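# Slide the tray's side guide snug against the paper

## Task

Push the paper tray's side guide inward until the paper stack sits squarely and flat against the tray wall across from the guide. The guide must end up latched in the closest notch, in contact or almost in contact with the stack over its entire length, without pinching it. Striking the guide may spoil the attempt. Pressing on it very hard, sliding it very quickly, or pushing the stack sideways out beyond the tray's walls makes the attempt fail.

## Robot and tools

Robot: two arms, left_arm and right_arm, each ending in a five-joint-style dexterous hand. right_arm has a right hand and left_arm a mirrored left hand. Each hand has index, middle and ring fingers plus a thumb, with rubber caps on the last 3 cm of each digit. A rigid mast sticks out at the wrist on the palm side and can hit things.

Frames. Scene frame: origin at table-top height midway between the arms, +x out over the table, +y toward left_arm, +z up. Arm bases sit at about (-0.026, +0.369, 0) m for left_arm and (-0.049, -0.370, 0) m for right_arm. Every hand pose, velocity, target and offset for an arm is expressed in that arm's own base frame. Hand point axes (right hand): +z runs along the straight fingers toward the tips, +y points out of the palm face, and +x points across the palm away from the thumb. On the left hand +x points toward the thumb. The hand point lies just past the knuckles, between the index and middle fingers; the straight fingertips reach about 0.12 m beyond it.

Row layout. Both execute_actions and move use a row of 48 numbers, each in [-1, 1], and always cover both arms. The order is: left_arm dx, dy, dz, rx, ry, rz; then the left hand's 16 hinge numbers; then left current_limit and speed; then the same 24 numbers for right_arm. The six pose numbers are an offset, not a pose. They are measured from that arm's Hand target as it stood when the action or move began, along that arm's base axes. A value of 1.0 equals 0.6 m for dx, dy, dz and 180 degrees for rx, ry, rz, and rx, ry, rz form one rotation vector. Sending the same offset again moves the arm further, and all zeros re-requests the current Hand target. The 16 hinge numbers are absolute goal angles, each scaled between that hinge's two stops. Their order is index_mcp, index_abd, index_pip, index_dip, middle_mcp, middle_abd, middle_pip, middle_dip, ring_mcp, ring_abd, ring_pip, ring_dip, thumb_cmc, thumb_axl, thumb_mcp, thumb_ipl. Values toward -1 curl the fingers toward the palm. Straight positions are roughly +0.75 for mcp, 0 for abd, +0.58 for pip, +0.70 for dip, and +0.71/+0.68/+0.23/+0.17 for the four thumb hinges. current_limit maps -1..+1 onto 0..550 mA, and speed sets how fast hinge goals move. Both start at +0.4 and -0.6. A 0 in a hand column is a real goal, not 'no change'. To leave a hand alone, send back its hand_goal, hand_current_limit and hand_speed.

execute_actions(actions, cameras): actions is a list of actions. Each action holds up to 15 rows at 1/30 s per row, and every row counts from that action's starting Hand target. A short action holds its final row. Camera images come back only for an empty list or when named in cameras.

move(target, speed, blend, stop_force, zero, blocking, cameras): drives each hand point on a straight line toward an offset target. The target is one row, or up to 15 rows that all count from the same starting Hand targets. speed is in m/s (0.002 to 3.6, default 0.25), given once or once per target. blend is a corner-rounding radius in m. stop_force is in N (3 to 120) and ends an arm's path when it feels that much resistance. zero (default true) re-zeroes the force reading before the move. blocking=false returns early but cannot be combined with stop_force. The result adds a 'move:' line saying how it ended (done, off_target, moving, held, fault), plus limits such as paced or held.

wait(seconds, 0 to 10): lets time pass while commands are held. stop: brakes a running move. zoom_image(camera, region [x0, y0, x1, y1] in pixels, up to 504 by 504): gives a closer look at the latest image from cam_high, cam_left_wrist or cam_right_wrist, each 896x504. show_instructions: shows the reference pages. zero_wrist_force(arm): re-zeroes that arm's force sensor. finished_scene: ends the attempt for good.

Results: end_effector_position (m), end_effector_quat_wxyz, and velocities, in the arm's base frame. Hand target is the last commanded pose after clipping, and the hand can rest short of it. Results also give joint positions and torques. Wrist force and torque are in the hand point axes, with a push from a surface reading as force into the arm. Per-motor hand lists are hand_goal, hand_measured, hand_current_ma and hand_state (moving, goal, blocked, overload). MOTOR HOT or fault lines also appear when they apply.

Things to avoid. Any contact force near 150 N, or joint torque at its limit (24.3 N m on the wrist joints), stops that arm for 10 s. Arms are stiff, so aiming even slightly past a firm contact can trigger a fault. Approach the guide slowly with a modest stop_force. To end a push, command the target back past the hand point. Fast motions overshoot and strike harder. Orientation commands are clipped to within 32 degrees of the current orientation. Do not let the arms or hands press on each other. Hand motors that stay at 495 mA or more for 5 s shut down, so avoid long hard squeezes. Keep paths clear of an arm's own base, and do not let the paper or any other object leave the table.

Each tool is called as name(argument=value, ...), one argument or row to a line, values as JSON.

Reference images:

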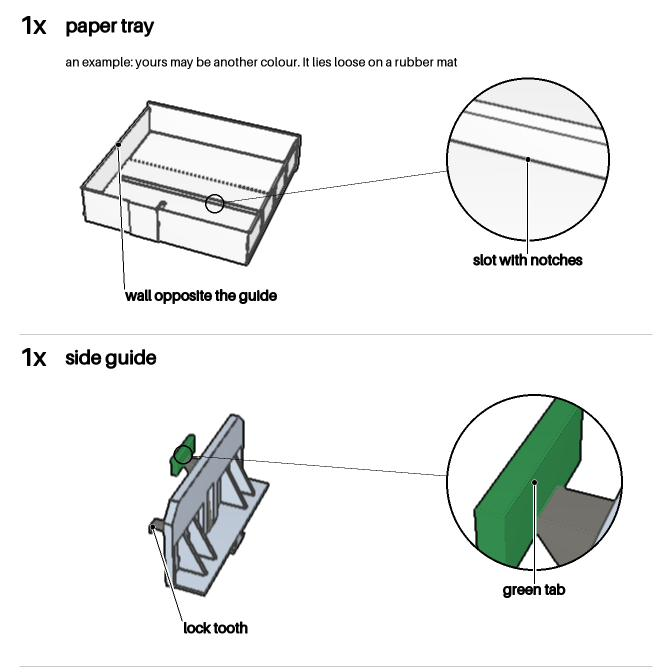

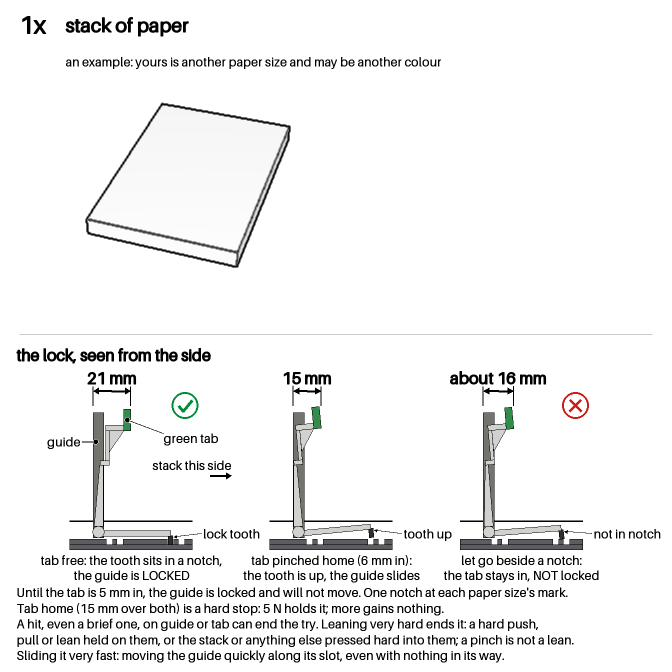

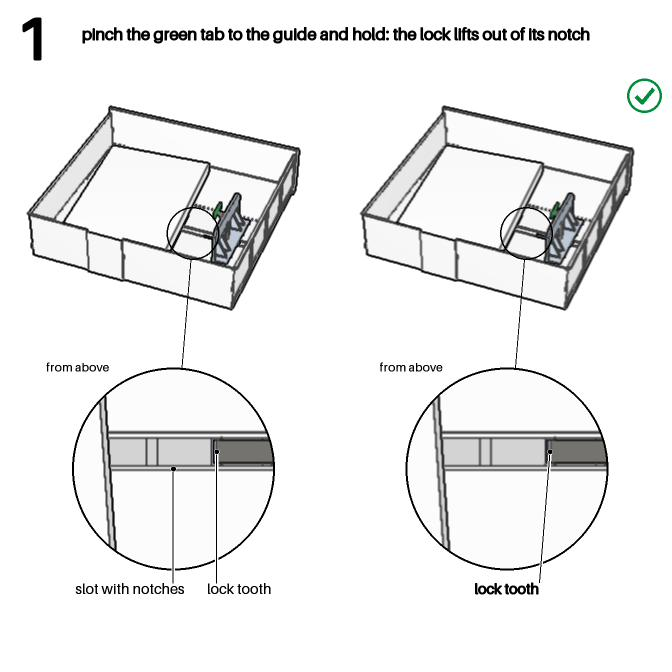

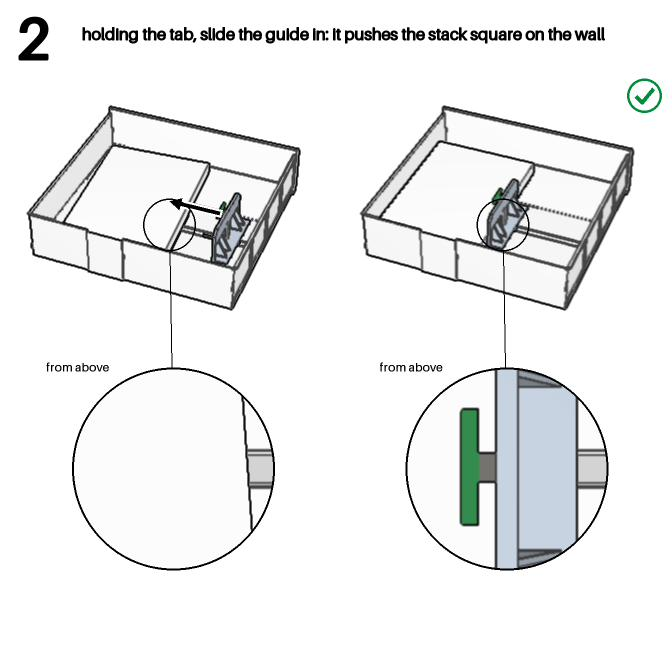

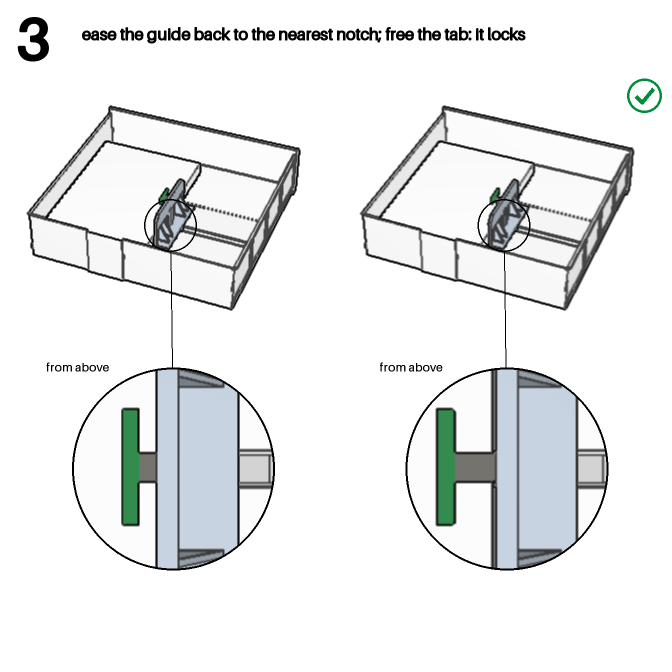

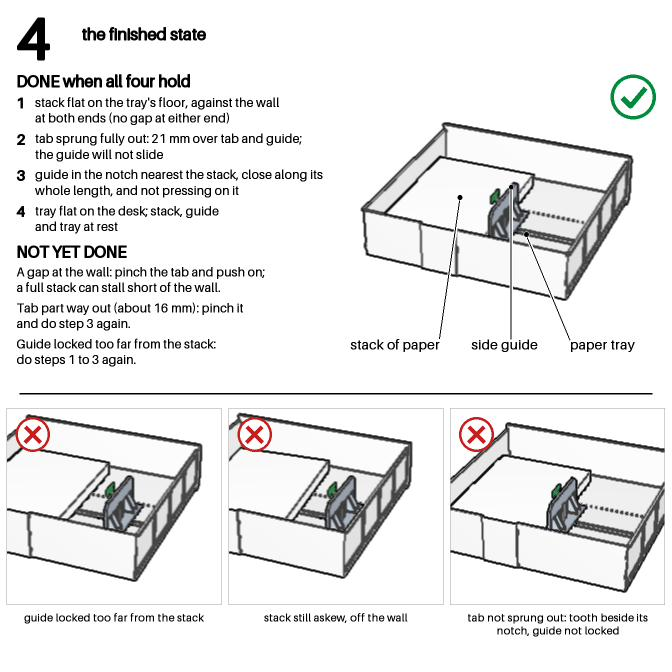

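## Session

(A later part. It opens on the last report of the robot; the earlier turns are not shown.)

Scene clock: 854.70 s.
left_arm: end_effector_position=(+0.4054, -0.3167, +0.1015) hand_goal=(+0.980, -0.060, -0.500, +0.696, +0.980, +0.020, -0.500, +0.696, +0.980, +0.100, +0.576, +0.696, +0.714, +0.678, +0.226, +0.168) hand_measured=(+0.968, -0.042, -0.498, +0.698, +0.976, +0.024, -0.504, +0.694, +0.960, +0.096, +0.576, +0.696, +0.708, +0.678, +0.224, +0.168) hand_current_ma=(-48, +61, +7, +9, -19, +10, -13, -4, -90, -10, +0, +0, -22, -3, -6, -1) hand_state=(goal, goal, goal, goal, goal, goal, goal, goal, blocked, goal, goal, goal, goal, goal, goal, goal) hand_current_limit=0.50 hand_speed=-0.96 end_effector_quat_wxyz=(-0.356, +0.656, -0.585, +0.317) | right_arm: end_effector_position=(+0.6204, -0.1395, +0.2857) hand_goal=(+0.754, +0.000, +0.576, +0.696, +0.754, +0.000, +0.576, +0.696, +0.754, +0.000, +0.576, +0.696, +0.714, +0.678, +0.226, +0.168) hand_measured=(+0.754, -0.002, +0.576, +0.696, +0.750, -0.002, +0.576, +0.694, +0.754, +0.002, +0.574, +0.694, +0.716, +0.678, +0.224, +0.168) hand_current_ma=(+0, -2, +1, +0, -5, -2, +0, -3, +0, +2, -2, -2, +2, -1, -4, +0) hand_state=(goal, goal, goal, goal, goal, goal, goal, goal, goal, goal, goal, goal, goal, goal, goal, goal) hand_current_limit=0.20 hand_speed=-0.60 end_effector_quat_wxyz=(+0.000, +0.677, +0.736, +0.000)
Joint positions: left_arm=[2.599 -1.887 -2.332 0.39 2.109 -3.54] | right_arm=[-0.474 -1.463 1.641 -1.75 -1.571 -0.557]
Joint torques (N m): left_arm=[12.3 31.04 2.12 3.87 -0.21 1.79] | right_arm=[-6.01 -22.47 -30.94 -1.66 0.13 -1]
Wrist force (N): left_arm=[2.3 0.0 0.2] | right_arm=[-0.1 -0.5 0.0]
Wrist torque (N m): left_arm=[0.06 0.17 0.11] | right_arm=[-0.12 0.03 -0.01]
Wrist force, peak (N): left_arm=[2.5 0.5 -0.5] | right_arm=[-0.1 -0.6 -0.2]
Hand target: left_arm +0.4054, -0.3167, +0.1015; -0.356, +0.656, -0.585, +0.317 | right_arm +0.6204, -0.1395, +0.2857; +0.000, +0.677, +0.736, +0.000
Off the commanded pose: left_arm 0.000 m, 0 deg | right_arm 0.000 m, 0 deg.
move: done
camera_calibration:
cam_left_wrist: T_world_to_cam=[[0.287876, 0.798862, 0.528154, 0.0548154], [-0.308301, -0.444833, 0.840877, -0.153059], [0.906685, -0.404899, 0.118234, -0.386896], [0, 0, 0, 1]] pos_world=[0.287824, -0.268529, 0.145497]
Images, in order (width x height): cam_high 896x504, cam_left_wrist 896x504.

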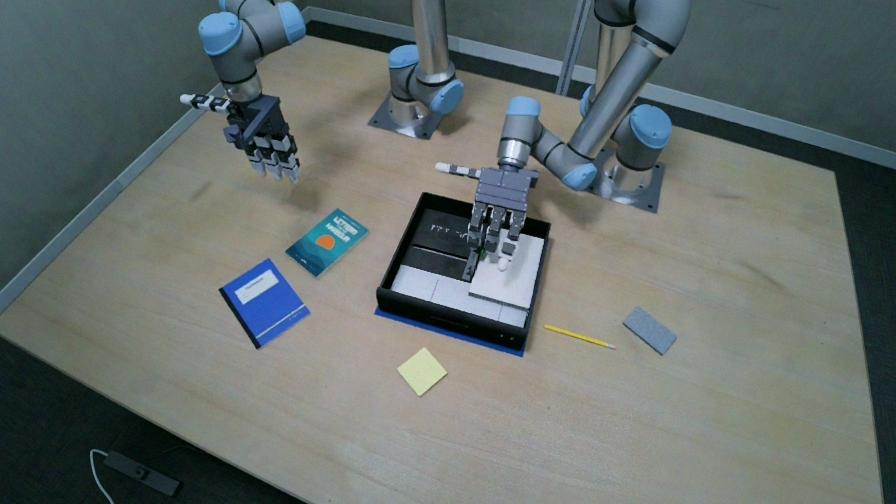

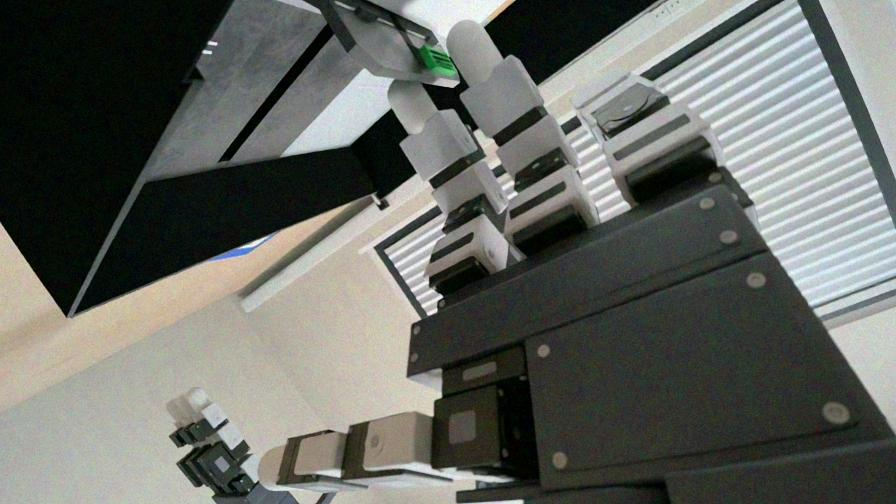

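move(
  target=[-0.00019,0.00166,0,0,0,0,0.98,-0.06,-0.5,0.696,0.98,0.02,-0.5,0.696,0.98,0.1,0.576,0.696,0.714,0.678,0.226,0.168,0.5,-0.96,0,0,0,0,0,0,0.754,0,0.576,0.696,0.754,0,0.576,0.696,0.754,0,0.576,0.696,0.714,0.678,0.226,0.168,0.2,-0.6],
  speed=0.003,
  stop_force=7,
  zero=false,
  cameras=["cam_left_wrist","cam_high"],
)

zoom_image(
  camera="cam_left_wrist",
  region=[380, 10, 500, 110],
)

zoom_image(
  camera="cam_high",
  region=[460, 245, 490, 275],
)

Scene clock: 864.57 s.
left_arm: end_effector_position=(+0.4053, -0.3157, +0.1015) hand_goal=(+0.980, -0.060, -0.500, +0.696, +0.980, +0.020, -0.500, +0.696, +0.980, +0.100, +0.576, +0.696, +0.714, +0.678, +0.226, +0.168) hand_measured=(+0.968, -0.056, -0.498, +0.698, +0.976, +0.024, -0.504, +0.694, +0.960, +0.096, +0.576, +0.696, +0.708, +0.678, +0.224, +0.168) hand_current_ma=(-48, +11, +7, +9, -19, +9, -13, -4, -90, -10, +0, +0, -22, -3, -6, -1) hand_state=(goal, goal, goal, goal, goal, goal, goal, goal, blocked, goal, goal, goal, goal, goal, goal, goal) hand_current_limit=0.50 hand_speed=-0.96 end_effector_quat_wxyz=(-0.356, +0.656, -0.585, +0.317) | right_arm: end_effector_position=(+0.6204, -0.1395, +0.2857) hand_goal=(+0.754, +0.000, +0.576, +0.696, +0.754, +0.000, +0.576, +0.696, +0.754, +0.000, +0.576, +0.696, +0.714, +0.678, +0.226, +0.168) hand_measured=(+0.754, -0.002, +0.576, +0.696, +0.750, -0.002, +0.576, +0.694, +0.754, +0.002, +0.574, +0.694, +0.716, +0.678, +0.224, +0.168) hand_current_ma=(+0, -2, +1, +0, -5, -2, +0, -3, +0, +2, -2, -2, +2, -1, -4, +0) hand_state=(goal, goal, goal, goal, goal, goal, goal, goal, goal, goal, goal, goal, goal, goal, goal, goal) hand_current_limit=0.20 hand_speed=-0.60 end_effector_quat_wxyz=(+0.000, +0.677, +0.736, +0.000)
Joint positions: left_arm=[2.601 -1.886 -2.334 0.392 2.107 -3.538] | right_arm=[-0.474 -1.463 1.641 -1.75 -1.571 -0.557]
Joint torques (N m): left_arm=[11.23 31.02 2.42 3.85 -0.71 1.82] | right_arm=[-4.32 -22.45 -31.55 -1.64 -0.29 -1.04]
Wrist force (N): left_arm=[0.4 0.2 -0.2] | right_arm=[-0.3 -0.4 0.0]
Wrist torque (N m): left_arm=[0.10 0.02 0.06] | right_arm=[-0.11 0.06 -0.03]
Wrist force, peak (N): left_arm=[2.7 0.1 0.4] | right_arm=[0.0 -0.6 0.1]
Hand target: left_arm +0.4053, -0.3157, +0.1015; -0.356, +0.656, -0.585, +0.317 | right_arm +0.6204, -0.1395, +0.2857; +0.000, +0.677, +0.736, +0.000
Off the commanded pose: left_arm 0.000 m, 0 deg | right_arm 0.000 m, 0 deg.
move: done
camera_calibration:
cam_left_wrist: T_world_to_cam=[[0.287876, 0.798862, 0.528154, 0.0540453], [-0.308301, -0.444833, 0.840877, -0.152645], [0.906685, -0.404899, 0.118234, -0.3864], [0, 0, 0, 1]] pos_world=[0.287724, -0.267529, 0.145497]
Images, in order (width x height): cam_high 896x504, cam_left_wrist 896x504.

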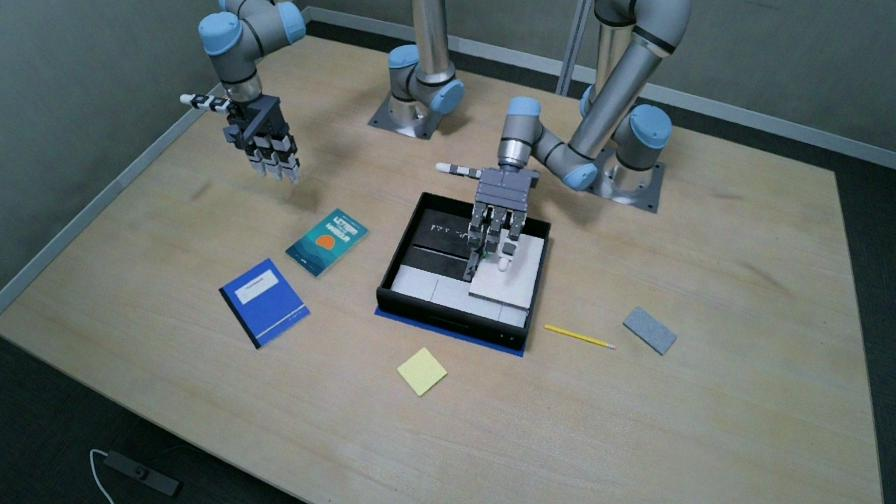

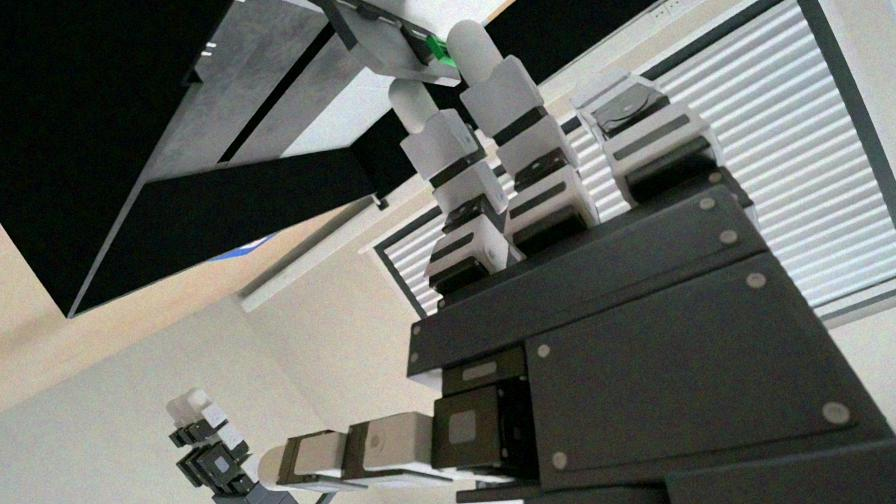

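Scaled by 4.200 from the camera's 896x504 image, which has a finer 1280x720 frame.

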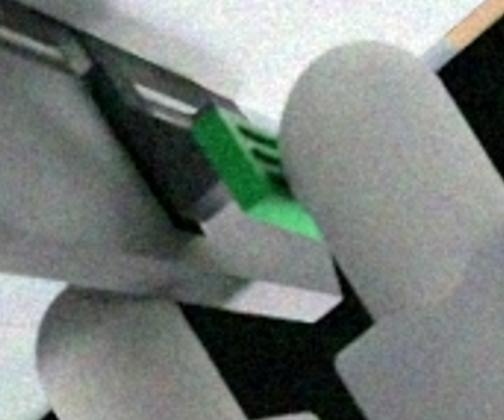

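Scaled by 16.800 from the camera's 896x504 image, which has a finer 1280x720 frame.

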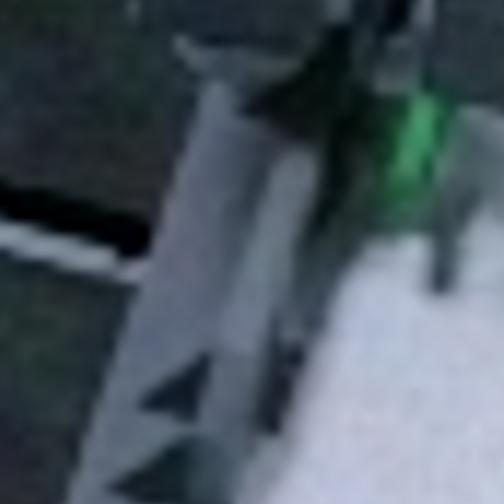

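move(
  target=[0,0,0,0,0,0,0.98,0.1,-0.5,0.696,0.98,-0.12,-0.5,0.696,0.98,0.1,0.576,0.696,0.714,0.678,0.226,0.168,0.5,-0.95,0,0,0,0,0,0,0.754,0,0.576,0.696,0.754,0,0.576,0.696,0.754,0,0.576,0.696,0.714,0.678,0.226,0.168,0.2,-0.6],
  speed=0.003,
  cameras=["cam_left_wrist","cam_high"],
)

zoom_image(
  camera="cam_left_wrist",
  region=[380, 10, 500, 110],
)

zoom_image(
  camera="cam_high",
  region=[460, 245, 490, 275],
)

zoom_image(
  camera="cam_high",
  region=[455, 225, 560, 330],
)

Scene clock: 870.40 s.
left_arm: end_effector_position=(+0.4053, -0.3157, +0.1015) hand_goal=(+0.980, +0.100, -0.500, +0.696, +0.980, -0.120, -0.500, +0.696, +0.980, +0.100, +0.576, +0.696, +0.714, +0.678, +0.226, +0.168) hand_measured=(+0.968, +0.096, -0.498, +0.698, +0.976, -0.116, -0.504, +0.694, +0.960, +0.096, +0.576, +0.696, +0.708, +0.678, +0.224, +0.168) hand_current_ma=(-48, -11, +7, +9, -19, +10, -13, -4, -90, -10, +0, +0, -22, -3, -6, -1) hand_state=(goal, goal, goal, goal, goal, goal, goal, goal, blocked, goal, goal, goal, goal, goal, goal, goal) hand_current_limit=0.50 hand_speed=-0.95 end_effector_quat_wxyz=(-0.356, +0.656, -0.585, +0.317) | right_arm: end_effector_position=(+0.6204, -0.1395, +0.2857) hand_goal=(+0.754, +0.000, +0.576, +0.696, +0.754, +0.000, +0.576, +0.696, +0.754, +0.000, +0.576, +0.696, +0.714, +0.678, +0.226, +0.168) hand_measured=(+0.754, -0.002, +0.576, +0.696, +0.750, -0.002, +0.576, +0.694, +0.754, +0.002, +0.574, +0.694, +0.716, +0.678, +0.224, +0.168) hand_current_ma=(+0, -2, +1, +0, -5, -2, +0, -3, +0, +2, -2, -2, +2, -1, -4, +0) hand_state=(goal, goal, goal, goal, goal, goal, goal, goal, goal, goal, goal, goal, goal, goal, goal, goal) hand_current_limit=0.20 hand_speed=-0.60 end_effector_quat_wxyz=(+0.000, +0.677, +0.736, +0.000)
Joint positions: left_arm=[2.601 -1.886 -2.334 0.392 2.107 -3.538] | right_arm=[-0.474 -1.463 1.641 -1.75 -1.571 -0.557]
Joint torques (N m): left_arm=[11.21 30.93 2.93 3.7 -0.69 1.63] | right_arm=[-4.78 -21.66 -29.91 -1.79 -0.52 -1.02]
Wrist force (N): left_arm=[0.3 0.3 0.0] | right_arm=[-0.2 -0.4 0.0]
Wrist torque (N m): left_arm=[0.09 0.05 0.05] | right_arm=[-0.10 0.04 -0.02]
Wrist force, peak (N): left_arm=[0.6 0.5 0.1] | right_arm=[0.0 -0.6 0.0]
Hand target: left_arm +0.4053, -0.3157, +0.1015; -0.356, +0.656, -0.585, +0.317 | right_arm +0.6204, -0.1395, +0.2857; +0.000, +0.677, +0.736, +0.000
Off the commanded pose: left_arm 0.000 m, 0 deg | right_arm 0.000 m, 0 deg.
move: done
camera_calibration:
cam_left_wrist: T_world_to_cam=[[0.287876, 0.798862, 0.528154, 0.0540453], [-0.308301, -0.444833, 0.840877, -0.152645], [0.906685, -0.404899, 0.118234, -0.3864], [0, 0, 0, 1]] pos_world=[0.287724, -0.267529, 0.145497]
Images, in order (width x height): cam_high 896x504, cam_left_wrist 896x504.

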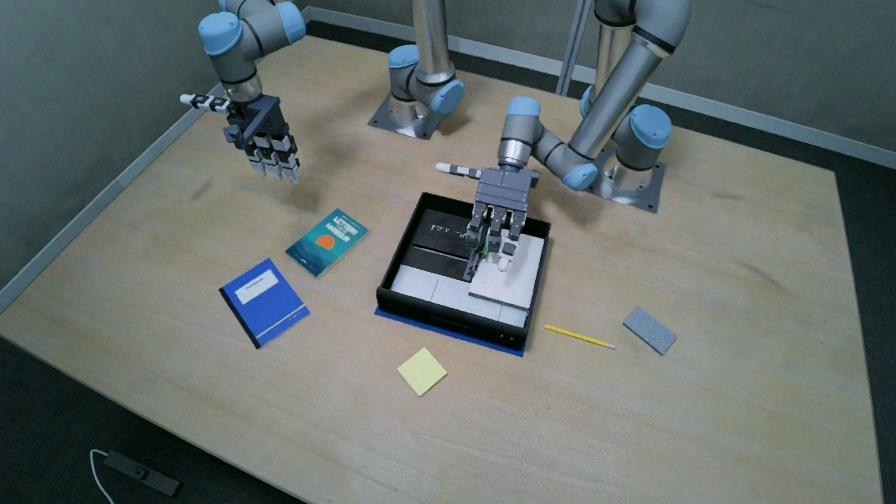

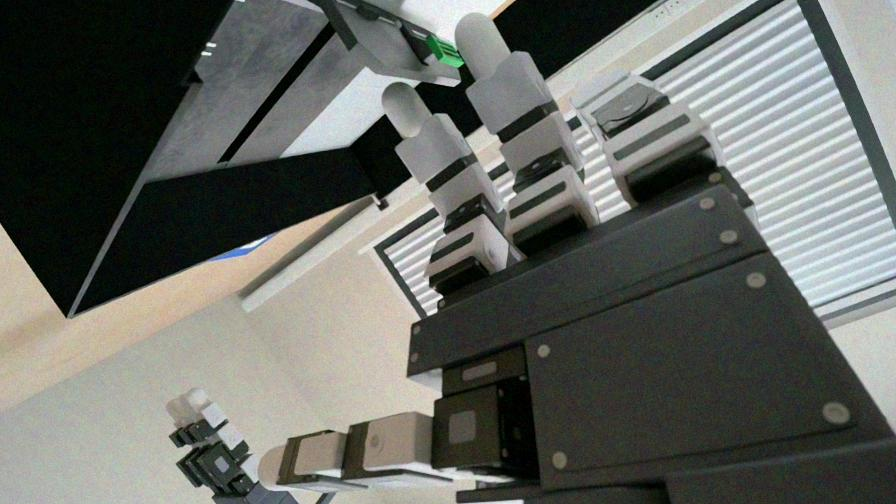

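Scaled by 4.200 from the camera's 896x504 image, which has a finer 1280x720 frame.

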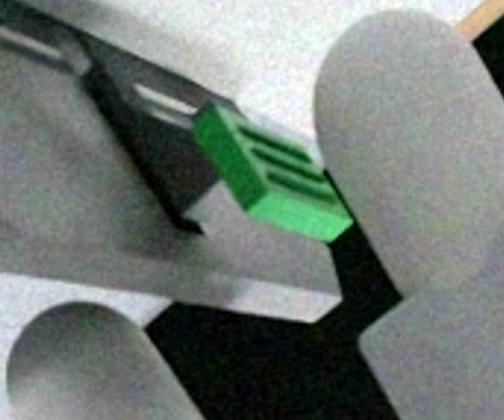

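Scaled by 16.800 from the camera's 896x504 image, which has a finer 1280x720 frame.

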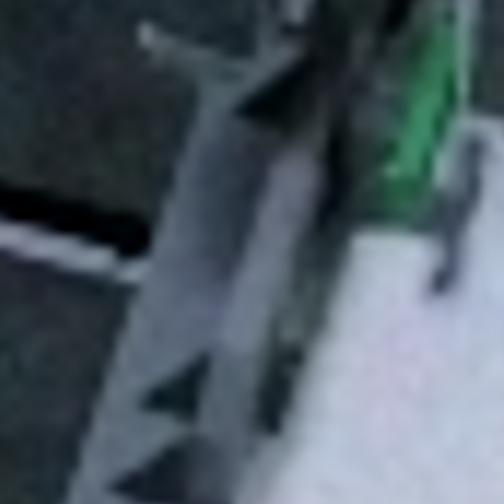

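Scaled by 4.800 from the camera's 896x504 image, which has a finer 1280x720 frame.

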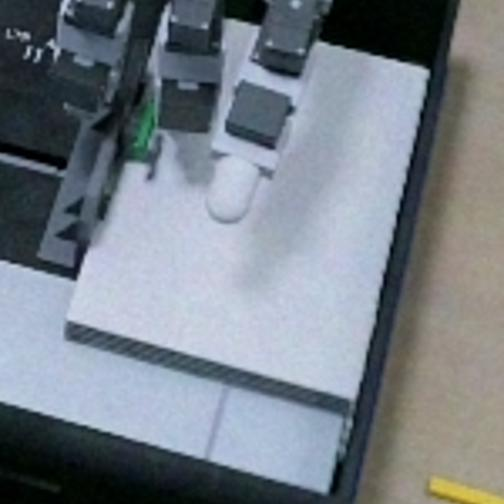

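move(
  target=[
    [0,0,0.06,0,0,0,0.98,0.1,-0.5,0.696,0.98,-0.12,-0.5,0.696,0.98,0.1,0.576,0.696,0.714,0.678,0.226,0.168,0.5,-0.95,0,0,0,0,0,0,0.754,0,0.576,0.696,0.754,0,0.576,0.696,0.754,0,0.576,0.696,0.714,0.678,0.226,0.168,0.2,-0.6],
    [0,0,0.2,0,0,0,0.98,0.1,-0.5,0.696,0.98,-0.12,-0.5,0.696,0.98,0.1,0.576,0.696,0.714,0.678,0.226,0.168,0.5,-0.95,0,0,0,0,0,0,0.754,0,0.576,0.696,0.754,0,0.576,0.696,0.754,0,0.576,0.696,0.714,0.678,0.226,0.168,0.2,-0.6],
    [-0.25,0,0.25,0,0,0,0.98,0.1,-0.5,0.696,0.98,-0.12,-0.5,0.696,0.98,0.1,0.576,0.696,0.714,0.678,0.226,0.168,0.5,-0.95,0,0,0,0,0,0,0.754,0,0.576,0.696,0.754,0,0.576,0.696,0.754,0,0.576,0.696,0.714,0.678,0.226,0.168,0.2,-0.6],
  ],
  speed=[0.03,0.1,0.12],
  blend=[0.01,0.02,0],
  cameras=["cam_high","cam_left_wrist"],
)

zoom_image(
  camera="cam_high",
  region=[400, 190, 560, 350],
)

zoom_image(
  camera="cam_high",
  region=[515, 215, 555, 255],
)

zoom_image(
  camera="cam_high",
  region=[510, 285, 550, 325],
)

zoom_image(
  camera="cam_high",
  region=[455, 225, 505, 285],
)

Scene clock: 884.37 s.
left_arm: end_effector_position=(+0.2553, -0.3157, +0.2514) hand_goal=(+0.980, +0.100, -0.500, +0.696, +0.980, -0.120, -0.500, +0.696, +0.980, +0.100, +0.576, +0.696, +0.714, +0.678, +0.226, +0.168) hand_measured=(+0.968, +0.096, -0.498, +0.698, +0.974, -0.116, -0.504, +0.694, +0.960, +0.096, +0.576, +0.696, +0.708, +0.678, +0.224, +0.168) hand_current_ma=(-48, -11, +7, +9, -20, +10, -13, -4, -90, -10, +0, +0, -22, -3, -6, -1) hand_state=(goal, goal, goal, goal, goal, goal, goal, goal, blocked, goal, goal, goal, goal, goal, goal, goal) hand_current_limit=0.50 hand_speed=-0.95 end_effector_quat_wxyz=(-0.356, +0.656, -0.585, +0.317) | right_arm: end_effector_position=(+0.6204, -0.1395, +0.2857) hand_goal=(+0.754, +0.000, +0.576, +0.696, +0.754, +0.000, +0.576, +0.696, +0.754, +0.000, +0.576, +0.696, +0.714, +0.678, +0.226, +0.168) hand_measured=(+0.754, -0.002, +0.576, +0.696, +0.750, -0.002, +0.576, +0.694, +0.754, +0.002, +0.574, +0.694, +0.716, +0.678, +0.224, +0.168) hand_current_ma=(+0, -2, +1, +0, -5, -2, +0, -3, +0, +2, -2, -2, +2, -1, -4, +0) hand_state=(goal, goal, goal, goal, goal, goal, goal, goal, goal, goal, goal, goal, goal, goal, goal, goal) hand_current_limit=0.20 hand_speed=-0.60 end_effector_quat_wxyz=(+0.000, +0.677, +0.736, +0.000)
Joint positions: left_arm=[2.323 -1.293 -2.356 -0.322 2.31 -3.776] | right_arm=[-0.474 -1.463 1.641 -1.75 -1.571 -0.557]
Joint torques (N m): left_arm=[-12.07 14.47 29.71 1.23 1.87 -2.43] | right_arm=[-2.7 -21.73 -30.92 -1.73 -0.24 -1.16]
Wrist force (N): left_arm=[0.7 0.2 0.0] | right_arm=[0.0 -0.5 0.1]
Wrist torque (N m): left_arm=[0.08 -0.02 0.18] | right_arm=[-0.12 0.01 -0.01]
Wrist force, peak (N): left_arm=[0.7 -0.7 0.1] | right_arm=[-0.4 -0.4 0.4]
Hand target: left_arm +0.2553, -0.3157, +0.2515; -0.356, +0.656, -0.585, +0.317 | right_arm +0.6204, -0.1395, +0.2857; +0.000, +0.677, +0.736, +0.000
Off the commanded pose: left_arm 0.000 m, 0 deg | right_arm 0.000 m, 0 deg.
move: done
camera_calibration:
cam_left_wrist: T_world_to_cam=[[0.287948, 0.79883, 0.528163, 0.0179535], [-0.308341, -0.444815, 0.840872, -0.324979], [0.906648, -0.404982, 0.118229, -0.268239], [0, 0, 0, 1]] pos_world=[0.137825, -0.26753, 0.295497]
Images, in order (width x height): cam_high 896x504, cam_left_wrist 896x504.

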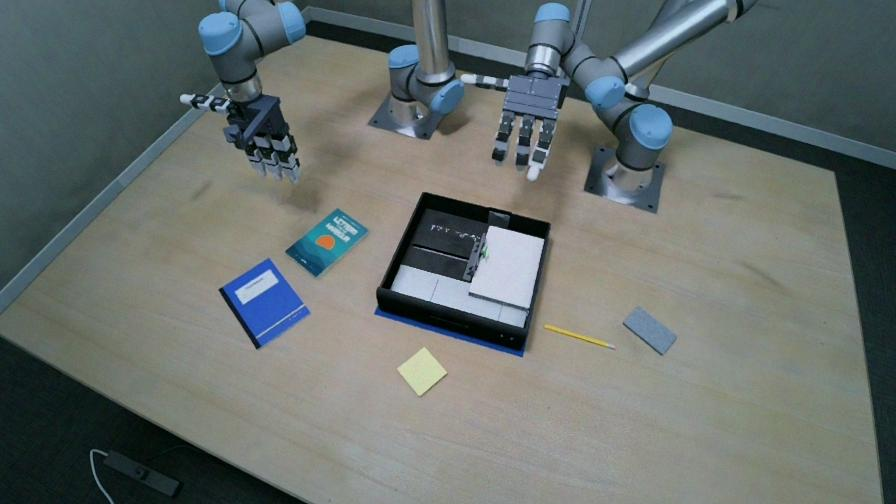

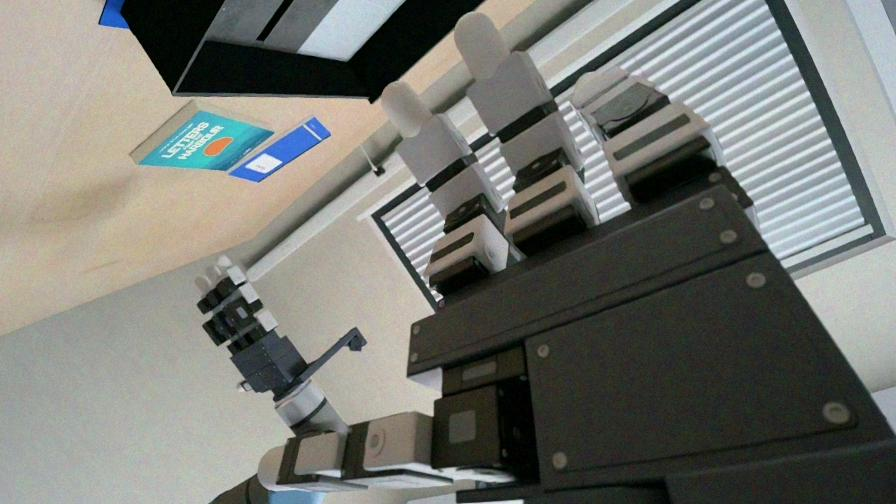

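Scaled by 3.150 from the camera's 896x504 image, which has a finer 1280x720 frame.

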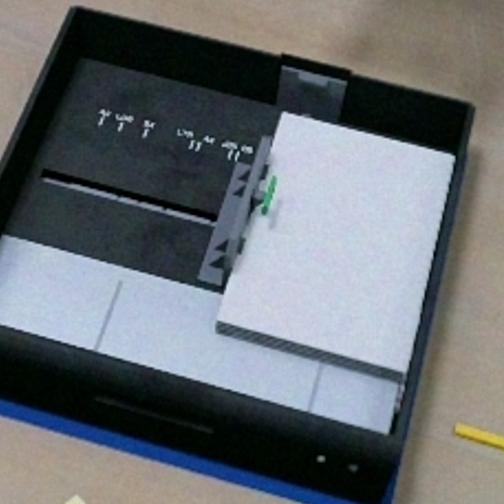

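Scaled by 12.600 from the camera's 896x504 image, which has a finer 1280x720 frame.

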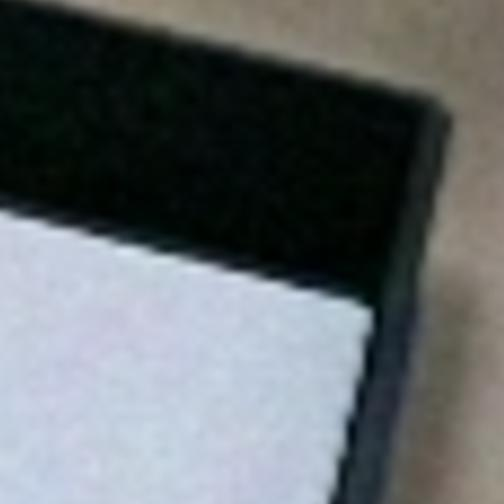

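Scaled by 12.600 from the camera's 896x504 image, which has a finer 1280x720 frame.

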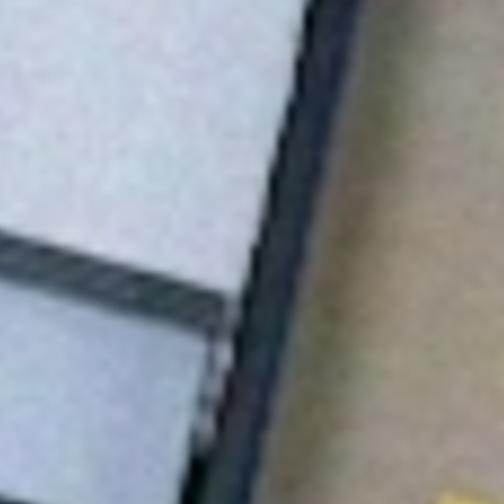

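Scaled by 8.400 from the camera's 896x504 image, which has a finer 1280x720 frame.

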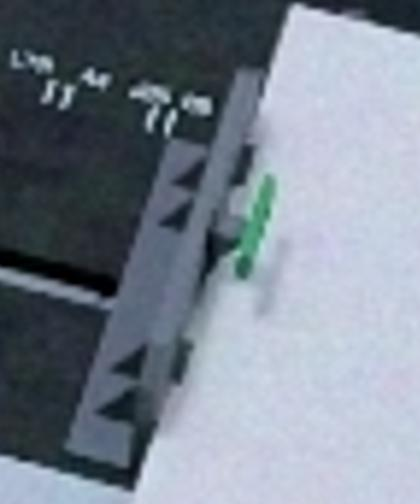

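zoom_image(
  camera="cam_high",
  region=[535, 235, 551, 251],
)

zoom_image(
  camera="cam_high",
  region=[528, 260, 544, 276],
)

zoom_image(
  camera="cam_high",
  region=[522, 295, 538, 311],
)

zoom_image(
  camera="cam_high",
  region=[475, 220, 505, 250],
)

zoom_image(
  camera="cam_high",
  region=[460, 260, 490, 290],
)

Scaled by 31.500 from the camera's 896x504 image, which has a finer 1280x720 frame.

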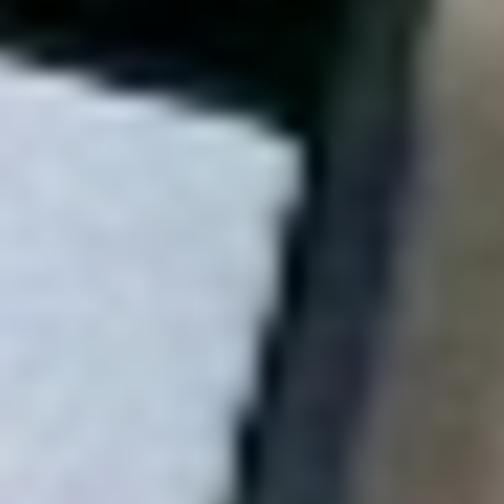

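Scaled by 31.500 from the camera's 896x504 image, which has a finer 1280x720 frame.

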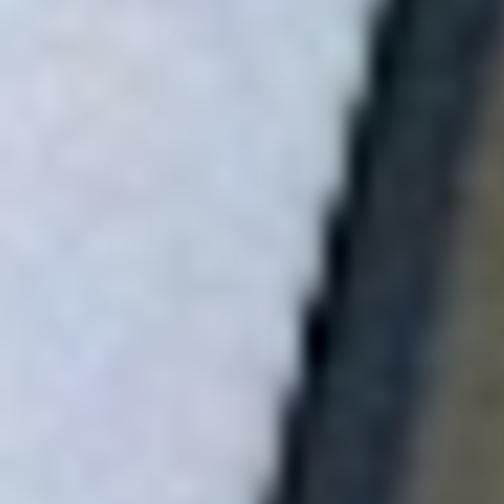

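Scaled by 31.500 from the camera's 896x504 image, which has a finer 1280x720 frame.

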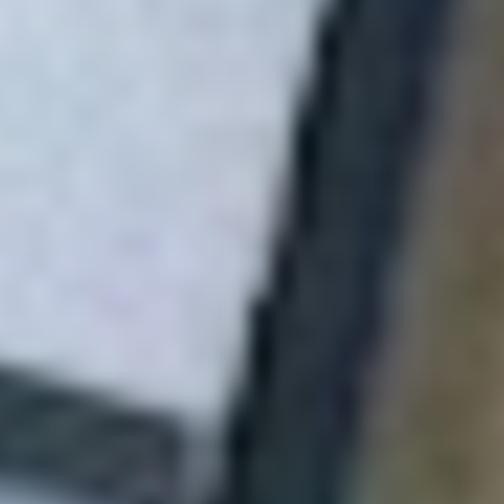

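Scaled by 16.800 from the camera's 896x504 image, which has a finer 1280x720 frame.

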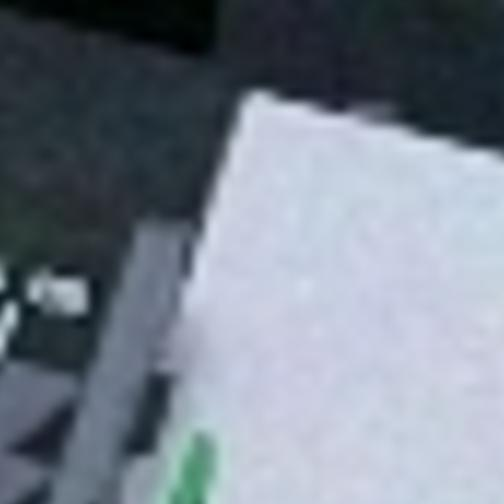

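Scaled by 16.800 from the camera's 896x504 image, which has a finer 1280x720 frame.

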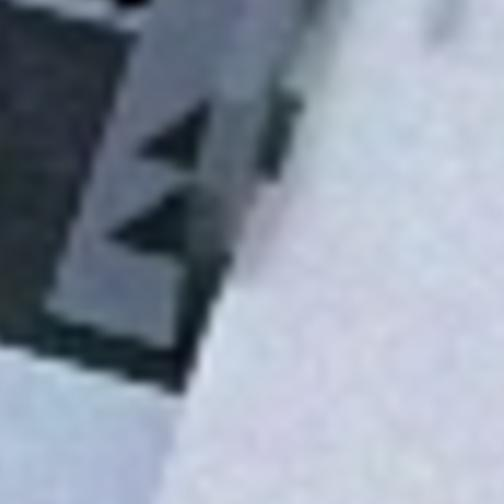

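zoom_image(
  camera="cam_high",
  region=[505, 215, 555, 265],
)

zoom_image(
  camera="cam_high",
  region=[500, 265, 550, 315],
)

zoom_image(
  camera="cam_high",
  region=[450, 265, 500, 315],
)

Scaled by 10.080 from the camera's 896x504 image, which has a finer 1280x720 frame.

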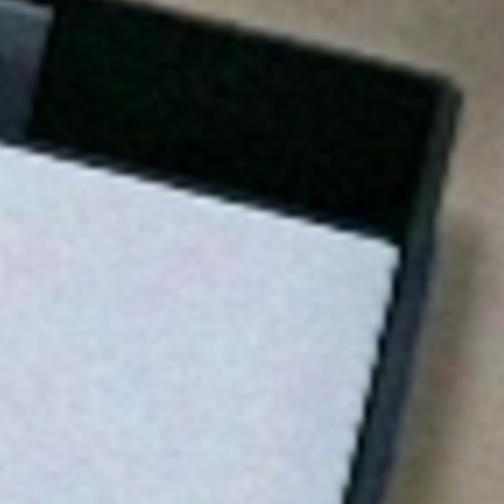

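Scaled by 10.080 from the camera's 896x504 image, which has a finer 1280x720 frame.

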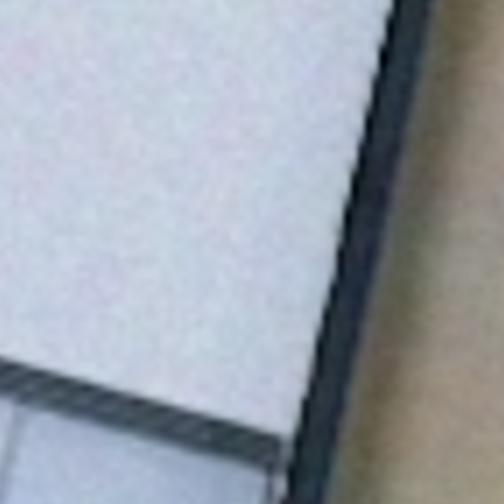

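Scaled by 10.080 from the camera's 896x504 image, which has a finer 1280x720 frame.

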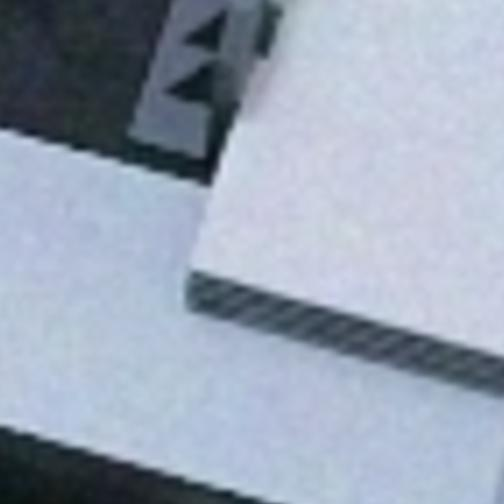

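wait(
  seconds=0.1,
  cameras=["cam_right_wrist"],
)

Scene clock: 925.90 s.
left_arm: end_effector_position=(+0.2553, -0.3157, +0.2515) hand_goal=(+0.980, +0.100, -0.500, +0.696, +0.980, -0.120, -0.500, +0.696, +0.980, +0.100, +0.576, +0.696, +0.714, +0.678, +0.226, +0.168) hand_measured=(+0.968, +0.096, -0.498, +0.698, +0.974, -0.116, -0.504, +0.694, +0.960, +0.096, +0.576, +0.696, +0.708, +0.678, +0.224, +0.168) hand_current_ma=(-48, -11, +7, +9, -20, +10, -13, -4, -90, -10, +0, +0, -22, -3, -6, -1) hand_state=(goal, goal, goal, goal, goal, goal, goal, goal, blocked, goal, goal, goal, goal, goal, goal, goal) hand_current_limit=0.50 hand_speed=-0.95 end_effector_quat_wxyz=(-0.356, +0.656, -0.585, +0.317) | right_arm: end_effector_position=(+0.6204, -0.1395, +0.2857) hand_goal=(+0.754, +0.000, +0.576, +0.696, +0.754, +0.000, +0.576, +0.696, +0.754, +0.000, +0.576, +0.696, +0.714, +0.678, +0.226, +0.168) hand_measured=(+0.754, -0.002, +0.576, +0.696, +0.750, -0.002, +0.576, +0.694, +0.754, +0.002, +0.574, +0.694, +0.716, +0.678, +0.224, +0.168) hand_current_ma=(+0, -2, +1, +0, -5, -2, +0, -3, +0, +2, -2, -2, +2, -1, -4, +0) hand_state=(goal, goal, goal, goal, goal, goal, goal, goal, goal, goal, goal, goal, goal, goal, goal, goal) hand_current_limit=0.20 hand_speed=-0.60 end_effector_quat_wxyz=(+0.000, +0.677, +0.736, +0.000)
Joint positions: left_arm=[2.323 -1.293 -2.356 -0.322 2.31 -3.776] | right_arm=[-0.474 -1.463 1.641 -1.75 -1.571 -0.557]
Joint torques (N m): left_arm=[-11.55 13.29 29.97 1.36 2.18 -2.64] | right_arm=[-4.05 -22.19 -29.66 -1.81 -0.65 -1.25]
Wrist force (N): left_arm=[0.2 0.1 0.1] | right_arm=[0.1 -0.2 0.1]
Wrist torque (N m): left_arm=[0.07 0.06 0.13] | right_arm=[-0.09 0.01 0.01]
Wrist force, peak (N): left_arm=[0.8 0.1 0.0] | right_arm=[-0.3 -0.5 -0.2]
Hand target: left_arm +0.2553, -0.3157, +0.2515; -0.356, +0.656, -0.585, +0.317 | right_arm +0.6204, -0.1395, +0.2857; +0.000, +0.677, +0.736, +0.000
Off the commanded pose: left_arm 0.000 m, 0 deg | right_arm 0.000 m, 0 deg.
wait: 0.10 s; at rest from the start
camera_calibration:
cam_right_wrist: T_world_to_cam=[[0.713213, -0.700945, -0.00183197, -0.510898], [-0.470884, -0.481058, 0.739494, -0.0346895], [-0.519226, -0.526554, -0.673161, 0.568399], [0, 0, 0, 1]] pos_world=[0.643172, -0.0755067, 0.407341]
Images, in order (width x height): cam_right_wrist 896x504.

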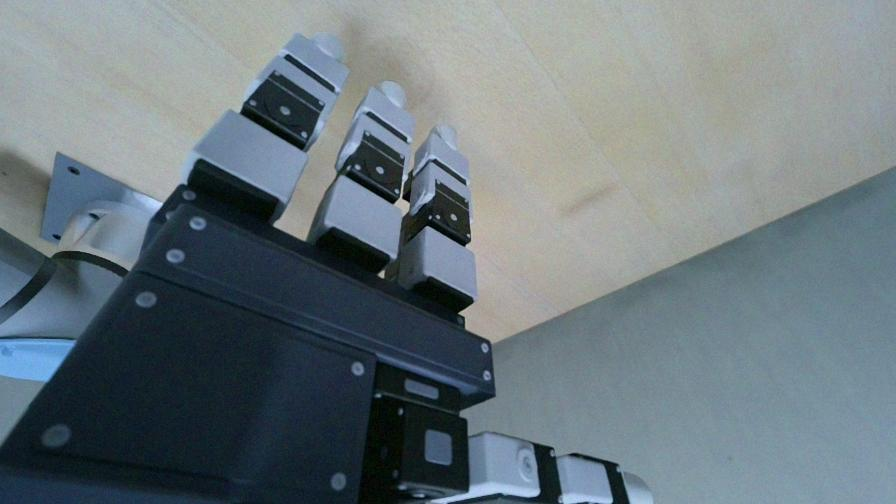

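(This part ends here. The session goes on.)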